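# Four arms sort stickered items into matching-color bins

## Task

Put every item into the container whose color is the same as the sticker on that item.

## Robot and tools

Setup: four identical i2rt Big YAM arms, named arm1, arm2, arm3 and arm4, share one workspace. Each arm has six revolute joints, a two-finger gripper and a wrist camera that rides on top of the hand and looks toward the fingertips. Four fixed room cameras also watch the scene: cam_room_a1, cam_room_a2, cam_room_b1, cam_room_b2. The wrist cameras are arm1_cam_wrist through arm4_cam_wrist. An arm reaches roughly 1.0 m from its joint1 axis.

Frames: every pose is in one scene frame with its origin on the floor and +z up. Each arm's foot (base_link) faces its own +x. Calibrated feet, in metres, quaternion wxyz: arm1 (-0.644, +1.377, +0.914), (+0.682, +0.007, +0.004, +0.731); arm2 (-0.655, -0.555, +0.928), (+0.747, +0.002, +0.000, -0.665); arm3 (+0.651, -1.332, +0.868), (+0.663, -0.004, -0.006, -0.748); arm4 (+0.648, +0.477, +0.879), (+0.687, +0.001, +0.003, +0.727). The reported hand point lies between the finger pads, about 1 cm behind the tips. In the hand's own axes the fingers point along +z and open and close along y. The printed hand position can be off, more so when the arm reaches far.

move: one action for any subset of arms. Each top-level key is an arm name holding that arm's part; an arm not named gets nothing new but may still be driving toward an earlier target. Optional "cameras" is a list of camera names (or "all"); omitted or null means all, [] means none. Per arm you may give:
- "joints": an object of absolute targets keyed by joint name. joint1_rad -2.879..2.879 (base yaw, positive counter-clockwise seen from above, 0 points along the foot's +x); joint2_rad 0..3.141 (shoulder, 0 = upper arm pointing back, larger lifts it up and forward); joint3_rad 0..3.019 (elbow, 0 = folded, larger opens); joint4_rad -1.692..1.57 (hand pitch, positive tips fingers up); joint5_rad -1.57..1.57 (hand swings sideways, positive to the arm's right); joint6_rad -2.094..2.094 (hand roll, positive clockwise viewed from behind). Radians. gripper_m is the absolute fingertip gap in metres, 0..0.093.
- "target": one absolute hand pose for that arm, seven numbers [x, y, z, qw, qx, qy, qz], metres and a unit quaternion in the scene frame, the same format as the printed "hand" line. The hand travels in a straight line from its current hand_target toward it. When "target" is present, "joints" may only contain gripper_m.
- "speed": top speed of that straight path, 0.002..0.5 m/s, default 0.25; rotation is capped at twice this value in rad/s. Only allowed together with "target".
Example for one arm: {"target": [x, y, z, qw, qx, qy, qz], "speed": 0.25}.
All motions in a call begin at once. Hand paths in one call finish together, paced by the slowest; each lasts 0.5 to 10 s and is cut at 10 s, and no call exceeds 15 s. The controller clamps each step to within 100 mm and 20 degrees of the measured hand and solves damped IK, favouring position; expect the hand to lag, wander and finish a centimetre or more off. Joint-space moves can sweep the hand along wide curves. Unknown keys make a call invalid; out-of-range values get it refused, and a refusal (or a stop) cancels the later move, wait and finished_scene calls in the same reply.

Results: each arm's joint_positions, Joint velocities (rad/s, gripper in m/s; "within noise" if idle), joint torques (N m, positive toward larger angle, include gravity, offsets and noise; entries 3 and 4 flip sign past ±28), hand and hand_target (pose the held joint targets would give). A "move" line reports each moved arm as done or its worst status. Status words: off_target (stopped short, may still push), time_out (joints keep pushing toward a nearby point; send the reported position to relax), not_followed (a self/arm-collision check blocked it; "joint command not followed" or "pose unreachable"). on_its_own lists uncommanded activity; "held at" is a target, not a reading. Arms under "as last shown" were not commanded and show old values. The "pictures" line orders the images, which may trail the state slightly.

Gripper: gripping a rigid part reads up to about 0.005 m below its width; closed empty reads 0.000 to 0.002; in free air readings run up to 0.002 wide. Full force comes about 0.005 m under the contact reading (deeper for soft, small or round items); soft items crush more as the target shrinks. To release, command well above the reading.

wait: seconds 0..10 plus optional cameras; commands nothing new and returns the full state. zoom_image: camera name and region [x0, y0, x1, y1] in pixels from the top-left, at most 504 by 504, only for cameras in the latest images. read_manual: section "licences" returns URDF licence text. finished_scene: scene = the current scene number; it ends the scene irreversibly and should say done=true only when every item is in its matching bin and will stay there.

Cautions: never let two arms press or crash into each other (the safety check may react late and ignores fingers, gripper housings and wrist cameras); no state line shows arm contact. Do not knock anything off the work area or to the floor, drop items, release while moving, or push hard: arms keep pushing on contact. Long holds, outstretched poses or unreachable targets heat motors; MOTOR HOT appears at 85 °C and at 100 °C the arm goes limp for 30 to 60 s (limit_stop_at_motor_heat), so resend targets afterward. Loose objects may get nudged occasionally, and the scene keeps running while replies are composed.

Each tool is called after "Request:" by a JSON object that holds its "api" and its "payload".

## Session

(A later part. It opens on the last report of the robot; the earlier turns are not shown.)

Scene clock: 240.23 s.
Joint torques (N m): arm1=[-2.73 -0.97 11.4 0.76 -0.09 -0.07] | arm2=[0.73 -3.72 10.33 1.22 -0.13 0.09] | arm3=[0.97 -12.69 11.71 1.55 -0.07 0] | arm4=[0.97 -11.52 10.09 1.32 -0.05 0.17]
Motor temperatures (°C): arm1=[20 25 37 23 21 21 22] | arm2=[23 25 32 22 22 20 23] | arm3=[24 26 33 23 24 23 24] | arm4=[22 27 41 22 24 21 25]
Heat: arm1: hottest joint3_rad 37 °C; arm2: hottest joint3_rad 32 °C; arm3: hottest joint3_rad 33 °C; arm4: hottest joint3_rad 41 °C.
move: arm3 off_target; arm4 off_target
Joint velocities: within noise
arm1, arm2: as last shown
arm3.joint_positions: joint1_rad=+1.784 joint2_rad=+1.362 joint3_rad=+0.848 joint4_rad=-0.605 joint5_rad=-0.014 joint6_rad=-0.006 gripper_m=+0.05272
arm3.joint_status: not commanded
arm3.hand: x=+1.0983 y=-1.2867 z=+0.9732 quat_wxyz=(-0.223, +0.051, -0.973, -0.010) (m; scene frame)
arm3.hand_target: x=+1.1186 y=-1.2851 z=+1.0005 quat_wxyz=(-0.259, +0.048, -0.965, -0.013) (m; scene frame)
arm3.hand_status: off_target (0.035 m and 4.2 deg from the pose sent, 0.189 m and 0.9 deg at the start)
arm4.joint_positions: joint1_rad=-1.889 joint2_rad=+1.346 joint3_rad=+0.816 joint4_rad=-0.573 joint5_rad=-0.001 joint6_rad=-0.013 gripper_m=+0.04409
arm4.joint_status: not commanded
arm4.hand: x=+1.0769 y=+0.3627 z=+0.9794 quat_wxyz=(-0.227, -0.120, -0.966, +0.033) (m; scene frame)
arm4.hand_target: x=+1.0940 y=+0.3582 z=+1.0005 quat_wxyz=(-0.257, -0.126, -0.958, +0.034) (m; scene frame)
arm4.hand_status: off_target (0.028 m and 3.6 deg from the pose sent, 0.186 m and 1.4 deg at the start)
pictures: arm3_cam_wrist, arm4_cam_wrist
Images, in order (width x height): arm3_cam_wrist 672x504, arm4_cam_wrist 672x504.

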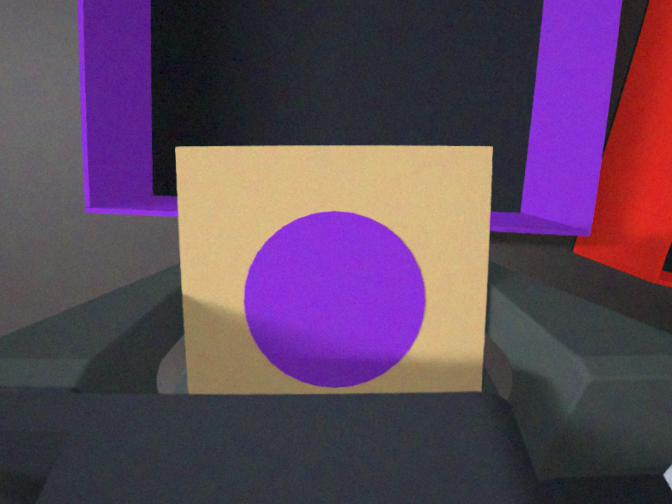

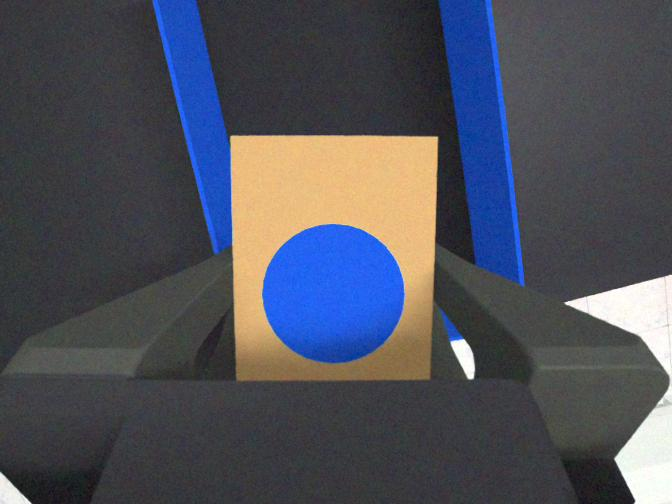

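Request:
{"api": "move", "payload": {"arm3": {"target":[1.196,-1.277,0.86,-0.2585,0.048,-0.9647,-0.0129],"speed":0.2}, "arm4": {"target":[1.146,0.341,0.86,0.2566,0.1261,0.9576,-0.0338],"speed":0.2}, "cameras": ["arm3_cam_wrist","arm4_cam_wrist"]}}

Scene clock: 261.57 s.
Joint torques (N m): arm1=[-2.9 -0.79 11.45 0.83 -0.05 -0.08] | arm2=[0.79 -3.78 10.32 1.28 -0.13 0.09] | arm3=[1.32 -16.03 9.62 1.55 0.05 0.03] | arm4=[0.38 -14.56 7.9 1.44 -0.07 0.13]
Motor temperatures (°C): arm1=[20 24 37 23 21 21 22] | arm2=[23 25 32 22 22 20 23] | arm3=[24 26 34 23 24 23 24] | arm4=[22 26 41 22 24 21 26]
Heat: arm1: hottest joint3_rad 37 °C; arm2: hottest joint3_rad 32 °C; arm3: hottest joint3_rad 34 °C; arm4: hottest joint3_rad 41 °C.
move: arm3 off_target; arm4 off_target
Joint velocities: within noise
arm1, arm2: as last shown
arm3.joint_positions: joint1_rad=+1.784 joint2_rad=+1.777 joint3_rad=+0.906 joint4_rad=-0.235 joint5_rad=-0.014 joint6_rad=-0.003 gripper_m=+0.05272
arm3.joint_status: not commanded
arm3.hand: x=+1.1708 y=-1.2818 z=+0.8426 quat_wxyz=(-0.230, +0.050, -0.972, -0.011) (m; scene frame)
arm3.hand_target: x=+1.1948 y=-1.2770 z=+0.8609 quat_wxyz=(-0.259, +0.048, -0.965, -0.013) (m; scene frame)
arm3.hand_status: off_target (0.031 m and 3.4 deg from the pose sent, 0.150 m and 4.2 deg at the start)
arm4.joint_positions: joint1_rad=-1.889 joint2_rad=+1.736 joint3_rad=+0.816 joint4_rad=-0.171 joint5_rad=-0.004 joint6_rad=-0.013 gripper_m=+0.04409
arm4.joint_status: not commanded
arm4.hand: x=+1.1267 y=+0.3492 z=+0.8481 quat_wxyz=(-0.233, -0.120, -0.964, +0.033) (m; scene frame)
arm4.hand_target: x=+1.1453 y=+0.3411 z=+0.8607 quat_wxyz=(-0.257, -0.126, -0.958, +0.034) (m; scene frame)
arm4.hand_status: off_target (0.024 m and 2.9 deg from the pose sent, 0.140 m and 3.6 deg at the start)
pictures: arm3_cam_wrist, arm4_cam_wrist
Images, in order (width x height): arm3_cam_wrist 672x504, arm4_cam_wrist 672x504.

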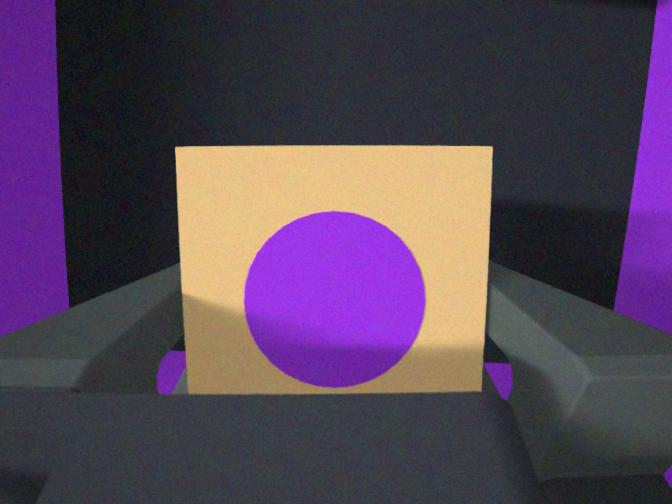

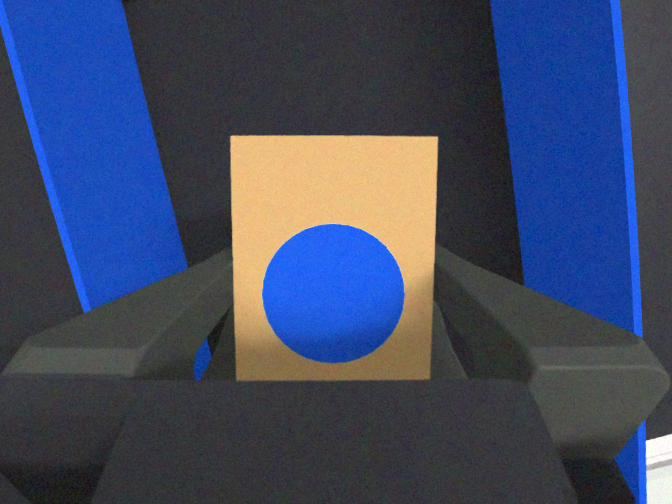

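Request:
{"api": "move", "payload": {"arm3": {"target":[1.196,-1.277,0.785,-0.2585,0.048,-0.9647,-0.0129],"speed":0.15}, "arm4": {"target":[1.146,0.341,0.78,0.2566,0.1261,0.9576,-0.0338],"speed":0.15}, "cameras": []}}

Request:
{"api": "move", "payload": {"arm3": {"target":[1.196,-1.277,0.765,-0.2585,0.048,-0.9647,-0.0129],"speed":0.1}, "arm4": {"target":[1.146,0.341,0.76,0.2566,0.1261,0.9576,-0.0338],"speed":0.1}, "cameras": []}}

Scene clock: 267.53 s.
Joint torques (N m): arm1=[-2.37 -0.91 11.4 0.79 -0.06 -0.01] | arm2=[0.85 -3.84 10.32 1.29 -0.14 0.09] | arm3=[1.61 -17.26 6.8 1.65 0.1 0.02] | arm4=[-0.03 -15.56 5.49 1.57 -0.02 0.12]
Motor temperatures (°C): arm1=[20 24 37 23 21 21 22] | arm2=[23 25 32 22 22 20 23] | arm3=[24 26 33 23 24 23 24] | arm4=[22 25 40 22 24 21 26]
Heat: arm1: hottest joint3_rad 37 °C; arm2: hottest joint3_rad 32 °C; arm3: hottest joint3_rad 33 °C; arm4: hottest joint3_rad 40 °C.
move: arm3 off_target; arm4 off_target
Joint velocities: within noise
arm1, arm2: as last shown
arm3.joint_positions: joint1_rad=+1.784 joint2_rad=+1.954 joint3_rad=+0.906 joint4_rad=-0.040 joint5_rad=-0.014 joint6_rad=-0.001 gripper_m=+0.05272
arm3.joint_status: not commanded
arm3.hand: x=+1.1800 y=-1.2818 z=+0.7751 quat_wxyz=(-0.239, +0.049, -0.970, -0.011) (m; scene frame)
arm3.hand_target: x=+1.1955 y=-1.2769 z=+0.7853 quat_wxyz=(-0.258, +0.048, -0.965, -0.013) (m; scene frame)
arm3.hand_status: off_target (0.019 m and 2.4 deg from the pose sent, 0.063 m and 3.4 deg at the start)
arm4.joint_positions: joint1_rad=-1.889 joint2_rad=+1.939 joint3_rad=+0.816 joint4_rad=+0.051 joint5_rad=-0.004 joint6_rad=-0.013 gripper_m=+0.04409
arm4.joint_status: not commanded
arm4.hand: x=+1.1343 y=+0.3468 z=+0.7760 quat_wxyz=(-0.242, -0.119, -0.962, +0.034) (m; scene frame)
arm4.hand_target: x=+1.1458 y=+0.3410 z=+0.7803 quat_wxyz=(-0.257, -0.126, -0.958, +0.034) (m; scene frame)
arm4.hand_status: off_target (0.014 m and 1.9 deg from the pose sent, 0.071 m and 2.9 deg at the start)
pictures: none
No camera images: "cameras" was empty.

Scene clock: 268.60 s.
Joint torques (N m): arm1=[-2.78 -0.21 11.32 0.75 -0.05 -0.07] | arm2=[0.79 -3.84 10.33 1.26 -0.14 0.09] | arm3=[1.73 -16.73 6.65 1.65 0.12 0.02] | arm4=[0.21 -14.51 5.5 1.35 -0.05 0.12]
Motor temperatures (°C): arm1=[20 24 37 23 21 21 22] | arm2=[23 25 32 22 22 20 23] | arm3=[24 26 33 23 24 23 24] | arm4=[22 25 40 22 24 21 26]
Heat: arm1: hottest joint3_rad 37 °C; arm2: hottest joint3_rad 32 °C; arm3: hottest joint3_rad 33 °C; arm4: hottest joint3_rad 40 °C.
move: arm3 off_target; arm4 off_target
Joint velocities: within noise
arm1, arm2: as last shown
arm3.joint_positions: joint1_rad=+1.784 joint2_rad=+1.996 joint3_rad=+0.906 joint4_rad=+0.008 joint5_rad=-0.014 joint6_rad=-0.001 gripper_m=+0.05272
arm3.joint_status: not commanded
arm3.hand: x=+1.1809 y=-1.2820 z=+0.7592 quat_wxyz=(-0.242, +0.049, -0.969, -0.011) (m; scene frame)
arm3.hand_target: x=+1.1956 y=-1.2769 z=+0.7654 quat_wxyz=(-0.258, +0.048, -0.965, -0.013) (m; scene frame)
arm3.hand_status: off_target (0.017 m and 2.0 deg from the pose sent, 0.020 m and 2.3 deg at the start)
arm4.joint_positions: joint1_rad=-1.889 joint2_rad=+1.986 joint3_rad=+0.816 joint4_rad=+0.102 joint5_rad=-0.004 joint6_rad=-0.013 gripper_m=+0.04409
arm4.joint_status: not commanded
arm4.hand: x=+1.1342 y=+0.3468 z=+0.7596 quat_wxyz=(-0.244, -0.119, -0.962, +0.034) (m; scene frame)
arm4.hand_target: x=+1.1457 y=+0.3410 z=+0.7602 quat_wxyz=(-0.257, -0.126, -0.958, +0.034) (m; scene frame)
arm4.hand_status: off_target (0.013 m and 1.7 deg from the pose sent, 0.021 m and 1.9 deg at the start)
pictures: none
No camera images: "cameras" was empty.

Request:
{"api": "move", "payload": {"arm3": {"target":[1.196,-1.277,0.75,-0.2585,0.048,-0.9647,-0.0129],"speed":0.1}, "arm4": {"target":[1.146,0.341,0.746,0.2566,0.1261,0.9576,-0.0338],"speed":0.1}, "cameras": []}}

Request:
{"api": "move", "payload": {"arm3": {"target":[1.196,-1.277,0.737,-0.2585,0.048,-0.9647,-0.0129],"speed":0.1}, "arm4": {"target":[1.146,0.341,0.734,0.2566,0.1261,0.9576,-0.0338],"speed":0.1}, "cameras": ["arm3_cam_wrist","arm4_cam_wrist"]}}

Scene clock: 273.27 s.
Joint torques (N m): arm1=[-2.78 -0.5 11.47 0.92 -0.04 -0.09] | arm2=[0.79 -3.84 10.32 1.26 -0.15 0.1] | arm3=[1.55 -16.67 6.64 1.66 0.13 0.02] | arm4=[0.56 -14.51 5.46 1.48 -0.04 0.12]
Motor temperatures (°C): arm1=[20 24 37 23 21 21 22] | arm2=[23 25 32 22 22 20 23] | arm3=[24 26 32 23 24 23 24] | arm4=[22 25 39 22 24 21 26]
Heat: arm1: hottest joint3_rad 37 °C; arm2: hottest joint3_rad 32 °C; arm3: hottest joint3_rad 32 °C; arm4: hottest joint3_rad 39 °C.
move: arm3 off_target; arm4 off_target
Joint velocities: within noise
arm1, arm2: as last shown
arm3.joint_positions: joint1_rad=+1.784 joint2_rad=+2.033 joint3_rad=+0.906 joint4_rad=+0.044 joint5_rad=-0.014 joint6_rad=+0.000 gripper_m=+0.05272
arm3.joint_status: not commanded
arm3.hand: x=+1.1796 y=-1.2823 z=+0.7446 quat_wxyz=(-0.241, +0.048, -0.969, -0.011) (m; scene frame)
arm3.hand_target: x=+1.1955 y=-1.2769 z=+0.7505 quat_wxyz=(-0.259, +0.048, -0.965, -0.013) (m; scene frame)
arm3.hand_status: off_target (0.018 m and 2.0 deg from the pose sent, 0.018 m and 2.0 deg at the start)
arm4.joint_positions: joint1_rad=-1.889 joint2_rad=+2.023 joint3_rad=+0.816 joint4_rad=+0.137 joint5_rad=-0.004 joint6_rad=-0.013 gripper_m=+0.04409
arm4.joint_status: not commanded
arm4.hand: x=+1.1322 y=+0.3472 z=+0.7457 quat_wxyz=(-0.243, -0.119, -0.962, +0.034) (m; scene frame)
arm4.hand_target: x=+1.1456 y=+0.3410 z=+0.7463 quat_wxyz=(-0.257, -0.126, -0.958, +0.034) (m; scene frame)
arm4.hand_status: off_target (0.015 m and 1.8 deg from the pose sent, 0.019 m and 1.7 deg at the start)
pictures: none
No camera images: "cameras" was empty.

Scene clock: 274.23 s.
Joint torques (N m): arm1=[-2.67 -0.67 11.59 0.75 -0.07 -0.06] | arm2=[0.85 -3.84 10.33 1.22 -0.14 0.08] | arm3=[1.55 -14.92 6.64 1.52 0.13 0] | arm4=[0.38 -14.39 5.26 1.4 0 0.15]
Motor temperatures (°C): arm1=[20 24 37 23 21 21 22] | arm2=[23 25 32 22 22 20 23] | arm3=[24 26 32 23 24 23 24] | arm4=[22 25 38 22 24 21 26]
Heat: arm1: hottest joint3_rad 37 °C; arm2: hottest joint3_rad 32 °C; arm3: hottest joint3_rad 32 °C; arm4: hottest joint3_rad 38 °C.
move: arm3 off_target; arm4 off_target
Joint velocities: within noise
arm1, arm2: as last shown
arm3.joint_positions: joint1_rad=+1.784 joint2_rad=+2.046 joint3_rad=+0.910 joint4_rad=+0.079 joint5_rad=-0.014 joint6_rad=+0.002 gripper_m=+0.05272
arm3.joint_status: not commanded
arm3.hand: x=+1.1857 y=-1.2818 z=+0.7429 quat_wxyz=(-0.253, +0.047, -0.966, -0.012) (m; scene frame)
arm3.hand_target: x=+1.1955 y=-1.2770 z=+0.7373 quat_wxyz=(-0.259, +0.048, -0.965, -0.013) (m; scene frame)
arm3.hand_status: off_target (0.013 m and 0.6 deg from the pose sent, 0.019 m and 2.1 deg at the start)
arm4.joint_positions: joint1_rad=-1.889 joint2_rad=+2.051 joint3_rad=+0.823 joint4_rad=+0.168 joint5_rad=-0.004 joint6_rad=-0.013 gripper_m=+0.04409
arm4.joint_status: not commanded
arm4.hand: x=+1.1357 y=+0.3463 z=+0.7381 quat_wxyz=(-0.248, -0.119, -0.961, +0.035) (m; scene frame)
arm4.hand_target: x=+1.1456 y=+0.3410 z=+0.7344 quat_wxyz=(-0.257, -0.126, -0.958, +0.034) (m; scene frame)
arm4.hand_status: off_target (0.012 m and 1.3 deg from the pose sent, 0.019 m and 1.8 deg at the start)
pictures: arm3_cam_wrist, arm4_cam_wrist
Images, in order (width x height): arm3_cam_wrist 672x504, arm4_cam_wrist 672x504.

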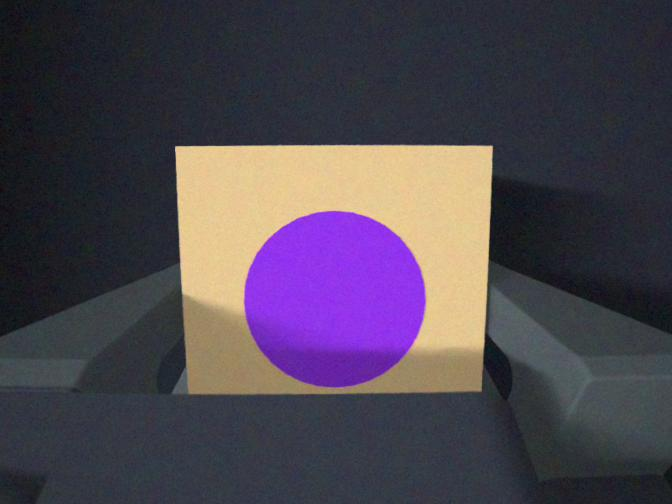

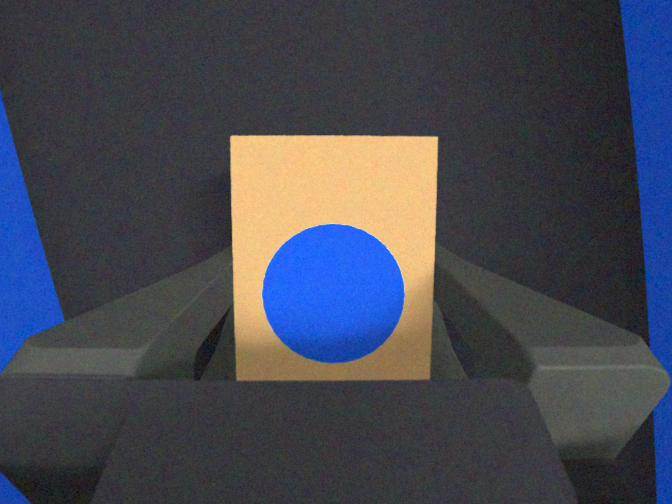

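Request:
{"api": "move", "payload": {"arm3": {"target":[1.196,-1.277,0.73,-0.2585,0.048,-0.9647,-0.0129],"speed":0.1}, "arm4": {"target":[1.146,0.341,0.723,0.2566,0.1261,0.9576,-0.0338],"speed":0.1}, "cameras": []}}

Scene clock: 277.90 s.
Joint torques (N m): arm1=[-2.61 -0.85 11.63 0.81 -0.05 -0.08] | arm2=[0.79 -3.66 10.3 1.25 -0.14 0.09] | arm3=[1.61 -14.1 6.23 1.36 0.14 -0.02] | arm4=[0.03 -13.39 4.82 1.06 -0.01 0.16]
Motor temperatures (°C): arm1=[20 24 37 23 21 21 22] | arm2=[23 25 32 22 22 20 23] | arm3=[24 26 32 23 24 23 24] | arm4=[22 25 38 22 24 21 26]
Heat: arm1: hottest joint3_rad 37 °C; arm2: hottest joint3_rad 32 °C; arm3: hottest joint3_rad 32 °C; arm4: hottest joint3_rad 38 °C.
move: arm3 off_target; arm4 off_target
Joint velocities: within noise
arm1, arm2: as last shown
arm3.joint_positions: joint1_rad=+1.784 joint2_rad=+2.055 joint3_rad=+0.918 joint4_rad=+0.098 joint5_rad=-0.014 joint6_rad=+0.003 gripper_m=+0.05272
arm3.joint_status: not commanded
arm3.hand: x=+1.1919 y=-1.2812 z=+0.7429 quat_wxyz=(-0.262, +0.047, -0.964, -0.013) (m; scene frame)
arm3.hand_target: x=+1.1954 y=-1.2770 z=+0.7303 quat_wxyz=(-0.259, +0.048, -0.965, -0.013) (m; scene frame)
arm3.hand_status: off_target (0.014 m and 0.5 deg from the pose sent, 0.017 m and 0.6 deg at the start)
arm4.joint_positions: joint1_rad=-1.889 joint2_rad=+2.068 joint3_rad=+0.835 joint4_rad=+0.201 joint5_rad=-0.004 joint6_rad=-0.013 gripper_m=+0.04409
arm4.joint_status: not commanded
arm4.hand: x=+1.1445 y=+0.3439 z=+0.7366 quat_wxyz=(-0.262, -0.119, -0.957, +0.037) (m; scene frame)
arm4.hand_target: x=+1.1453 y=+0.3412 z=+0.7232 quat_wxyz=(-0.256, -0.126, -0.958, +0.034) (m; scene frame)
arm4.hand_status: off_target (0.014 m and 1.1 deg from the pose sent, 0.019 m and 1.3 deg at the start)
pictures: none
No camera images: "cameras" was empty.

Both on the floor. Release.

Request:
{"api": "move", "payload": {"arm3": {"joints":{"gripper_m":0.09}}, "arm4": {"joints":{"gripper_m":0.072}}, "cameras": []}}

Request:
{"api": "move", "payload": {"arm3": {"target":[1.18,-1.279,0.95,-0.2585,0.048,-0.9647,-0.0129],"speed":0.2}, "arm4": {"target":[1.13,0.345,0.95,0.2566,0.1261,0.9576,-0.0338],"speed":0.2}, "cameras": ["arm3_cam_wrist","arm4_cam_wrist"]}}

Scene clock: 283.03 s.
Joint torques (N m): arm1=[-3.08 -1.03 11.23 0.91 -0.08 -0.1] | arm2=[0.79 -3.72 10.36 1.24 -0.14 0.09] | arm3=[1.55 -14.51 6 1.2 0.02 -0.04] | arm4=[0.38 -13.51 4.49 1.11 0.06 0.13]
Motor temperatures (°C): arm1=[20 24 37 23 21 21 22] | arm2=[23 25 32 22 22 20 23] | arm3=[24 26 31 23 24 23 24] | arm4=[22 25 37 22 24 21 26]
Heat: arm1: hottest joint3_rad 37 °C; arm2: hottest joint3_rad 32 °C; arm3: hottest joint3_rad 31 °C; arm4: hottest joint3_rad 37 °C.
move: arm3 done; arm4 done
Joint velocities: within noise
arm1.joint_positions: joint1_rad=-2.226 joint2_rad=+0.837 joint3_rad=+0.885 joint4_rad=-1.083 joint5_rad=-0.014 joint6_rad=-0.007 gripper_m=+0.08797
arm1.joint_status: not commanded
arm1.hand: x=-0.3672 y=+1.1980 z=+1.1734 quat_wxyz=(-0.248, -0.274, -0.927, +0.072) (m; scene frame)
arm1.hand_target: x=-0.3701 y=+1.1961 z=+1.1700 quat_wxyz=(-0.239, -0.275, -0.928, +0.071) (m; scene frame)
arm1.hand_status: not commanded
arm2.joint_positions: joint1_rad=+0.941 joint2_rad=+0.837 joint3_rad=+0.851 joint4_rad=-1.021 joint5_rad=+0.003 joint6_rad=-0.008 gripper_m=+0.09194
arm2.joint_status: not commanded
arm2.hand: x=-0.3667 y=-0.7200 z=+1.1832 quat_wxyz=(-0.269, -0.241, -0.930, +0.072) (m; scene frame)
arm2.hand_target: x=-0.3701 y=-0.7170 z=+1.1702 quat_wxyz=(-0.251, -0.242, -0.935, +0.065) (m; scene frame)
arm2.hand_status: not commanded
arm3.joint_positions: joint1_rad=+1.784 joint2_rad=+2.058 joint3_rad=+0.921 joint4_rad=+0.102 joint5_rad=-0.011 joint6_rad=+0.006 gripper_m=+0.08996
arm3.joint_status: all done
arm3.hand: x=+1.1936 y=-1.2816 z=+0.7427 quat_wxyz=(-0.264, +0.045, -0.963, -0.012) (m; scene frame)
arm3.hand_target: x=+1.1954 y=-1.2770 z=+0.7303 quat_wxyz=(-0.258, +0.048, -0.965, -0.013) (m; scene frame)
arm3.hand_status: not commanded
arm4.joint_positions: joint1_rad=-1.889 joint2_rad=+2.069 joint3_rad=+0.837 joint4_rad=+0.202 joint5_rad=-0.006 joint6_rad=-0.013 gripper_m=+0.07191
arm4.joint_status: all done
arm4.hand: x=+1.1454 y=+0.3440 z=+0.7366 quat_wxyz=(-0.262, -0.118, -0.957, +0.036) (m; scene frame)
arm4.hand_target: x=+1.1454 y=+0.3411 z=+0.7233 quat_wxyz=(-0.256, -0.126, -0.958, +0.034) (m; scene frame)
arm4.hand_status: not commanded
pictures: none
No camera images: "cameras" was empty.

Scene clock: 284.87 s.
Joint torques (N m): arm1=[-2.37 -1.14 11.47 0.77 -0.05 -0.11] | arm2=[0.85 -3.84 10.32 1.26 -0.14 0.1] | arm3=[1.2 -14.21 11 0.64 -0.07 -0.1] | arm4=[-0.21 -12.81 9.58 0.43 -0.02 0.1]
Motor temperatures (°C): arm1=[20 24 37 23 21 21 22] | arm2=[23 25 32 22 22 20 23] | arm3=[24 26 31 23 24 23 24] | arm4=[22 25 37 22 24 21 26]
Heat: arm1: hottest joint3_rad 37 °C; arm2: hottest joint3_rad 32 °C; arm3: hottest joint3_rad 31 °C; arm4: hottest joint3_rad 37 °C.
move: arm3 off_target; arm4 off_target
Joint velocities: within noise
arm1, arm2: as last shown
arm3.joint_positions: joint1_rad=+1.784 joint2_rad=+1.574 joint3_rad=+0.942 joint4_rad=-0.447 joint5_rad=-0.012 joint6_rad=+0.007 gripper_m=+0.08996
arm3.joint_status: not commanded
arm3.hand: x=+1.1638 y=-1.2815 z=+0.9341 quat_wxyz=(-0.243, +0.045, -0.969, -0.011) (m; scene frame)
arm3.hand_target: x=+1.1792 y=-1.2790 z=+0.9501 quat_wxyz=(-0.259, +0.048, -0.965, -0.013) (m; scene frame)
arm3.hand_status: off_target (0.023 m and 1.9 deg from the pose sent, 0.208 m and 0.8 deg at the start)
arm4.joint_positions: joint1_rad=-1.890 joint2_rad=+1.515 joint3_rad=+0.841 joint4_rad=-0.396 joint5_rad=-0.006 joint6_rad=-0.013 gripper_m=+0.07192
arm4.joint_status: not commanded
arm4.hand: x=+1.1169 y=+0.3520 z=+0.9358 quat_wxyz=(-0.244, -0.120, -0.962, +0.033) (m; scene frame)
arm4.hand_target: x=+1.1295 y=+0.3451 z=+0.9503 quat_wxyz=(-0.257, -0.126, -0.958, +0.034) (m; scene frame)
arm4.hand_status: off_target (0.021 m and 1.7 deg from the pose sent, 0.214 m and 1.2 deg at the start)
pictures: arm3_cam_wrist, arm4_cam_wrist
Images, in order (width x height): arm3_cam_wrist 672x504, arm4_cam_wrist 672x504.

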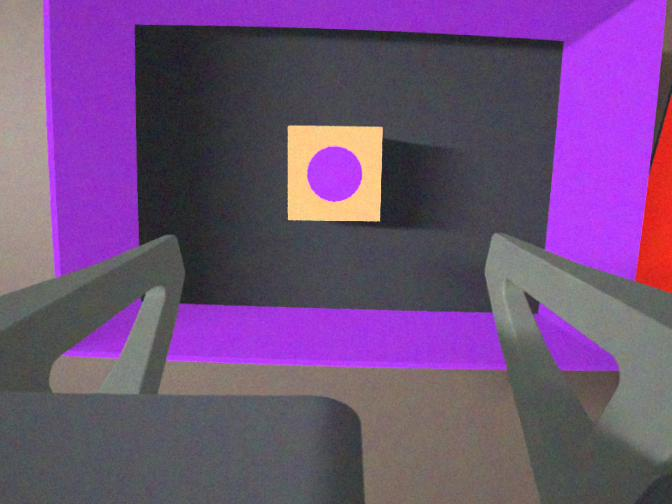

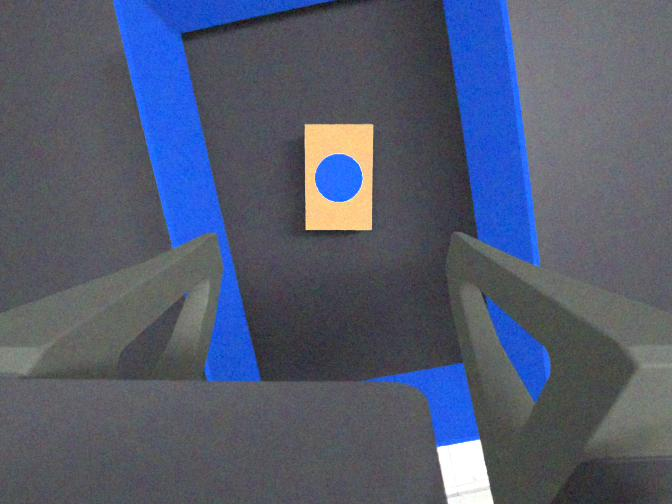

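Request:
{"api": "finished_scene", "payload": {"scene": 2, "done": true}}

The scene is finished: the task was done.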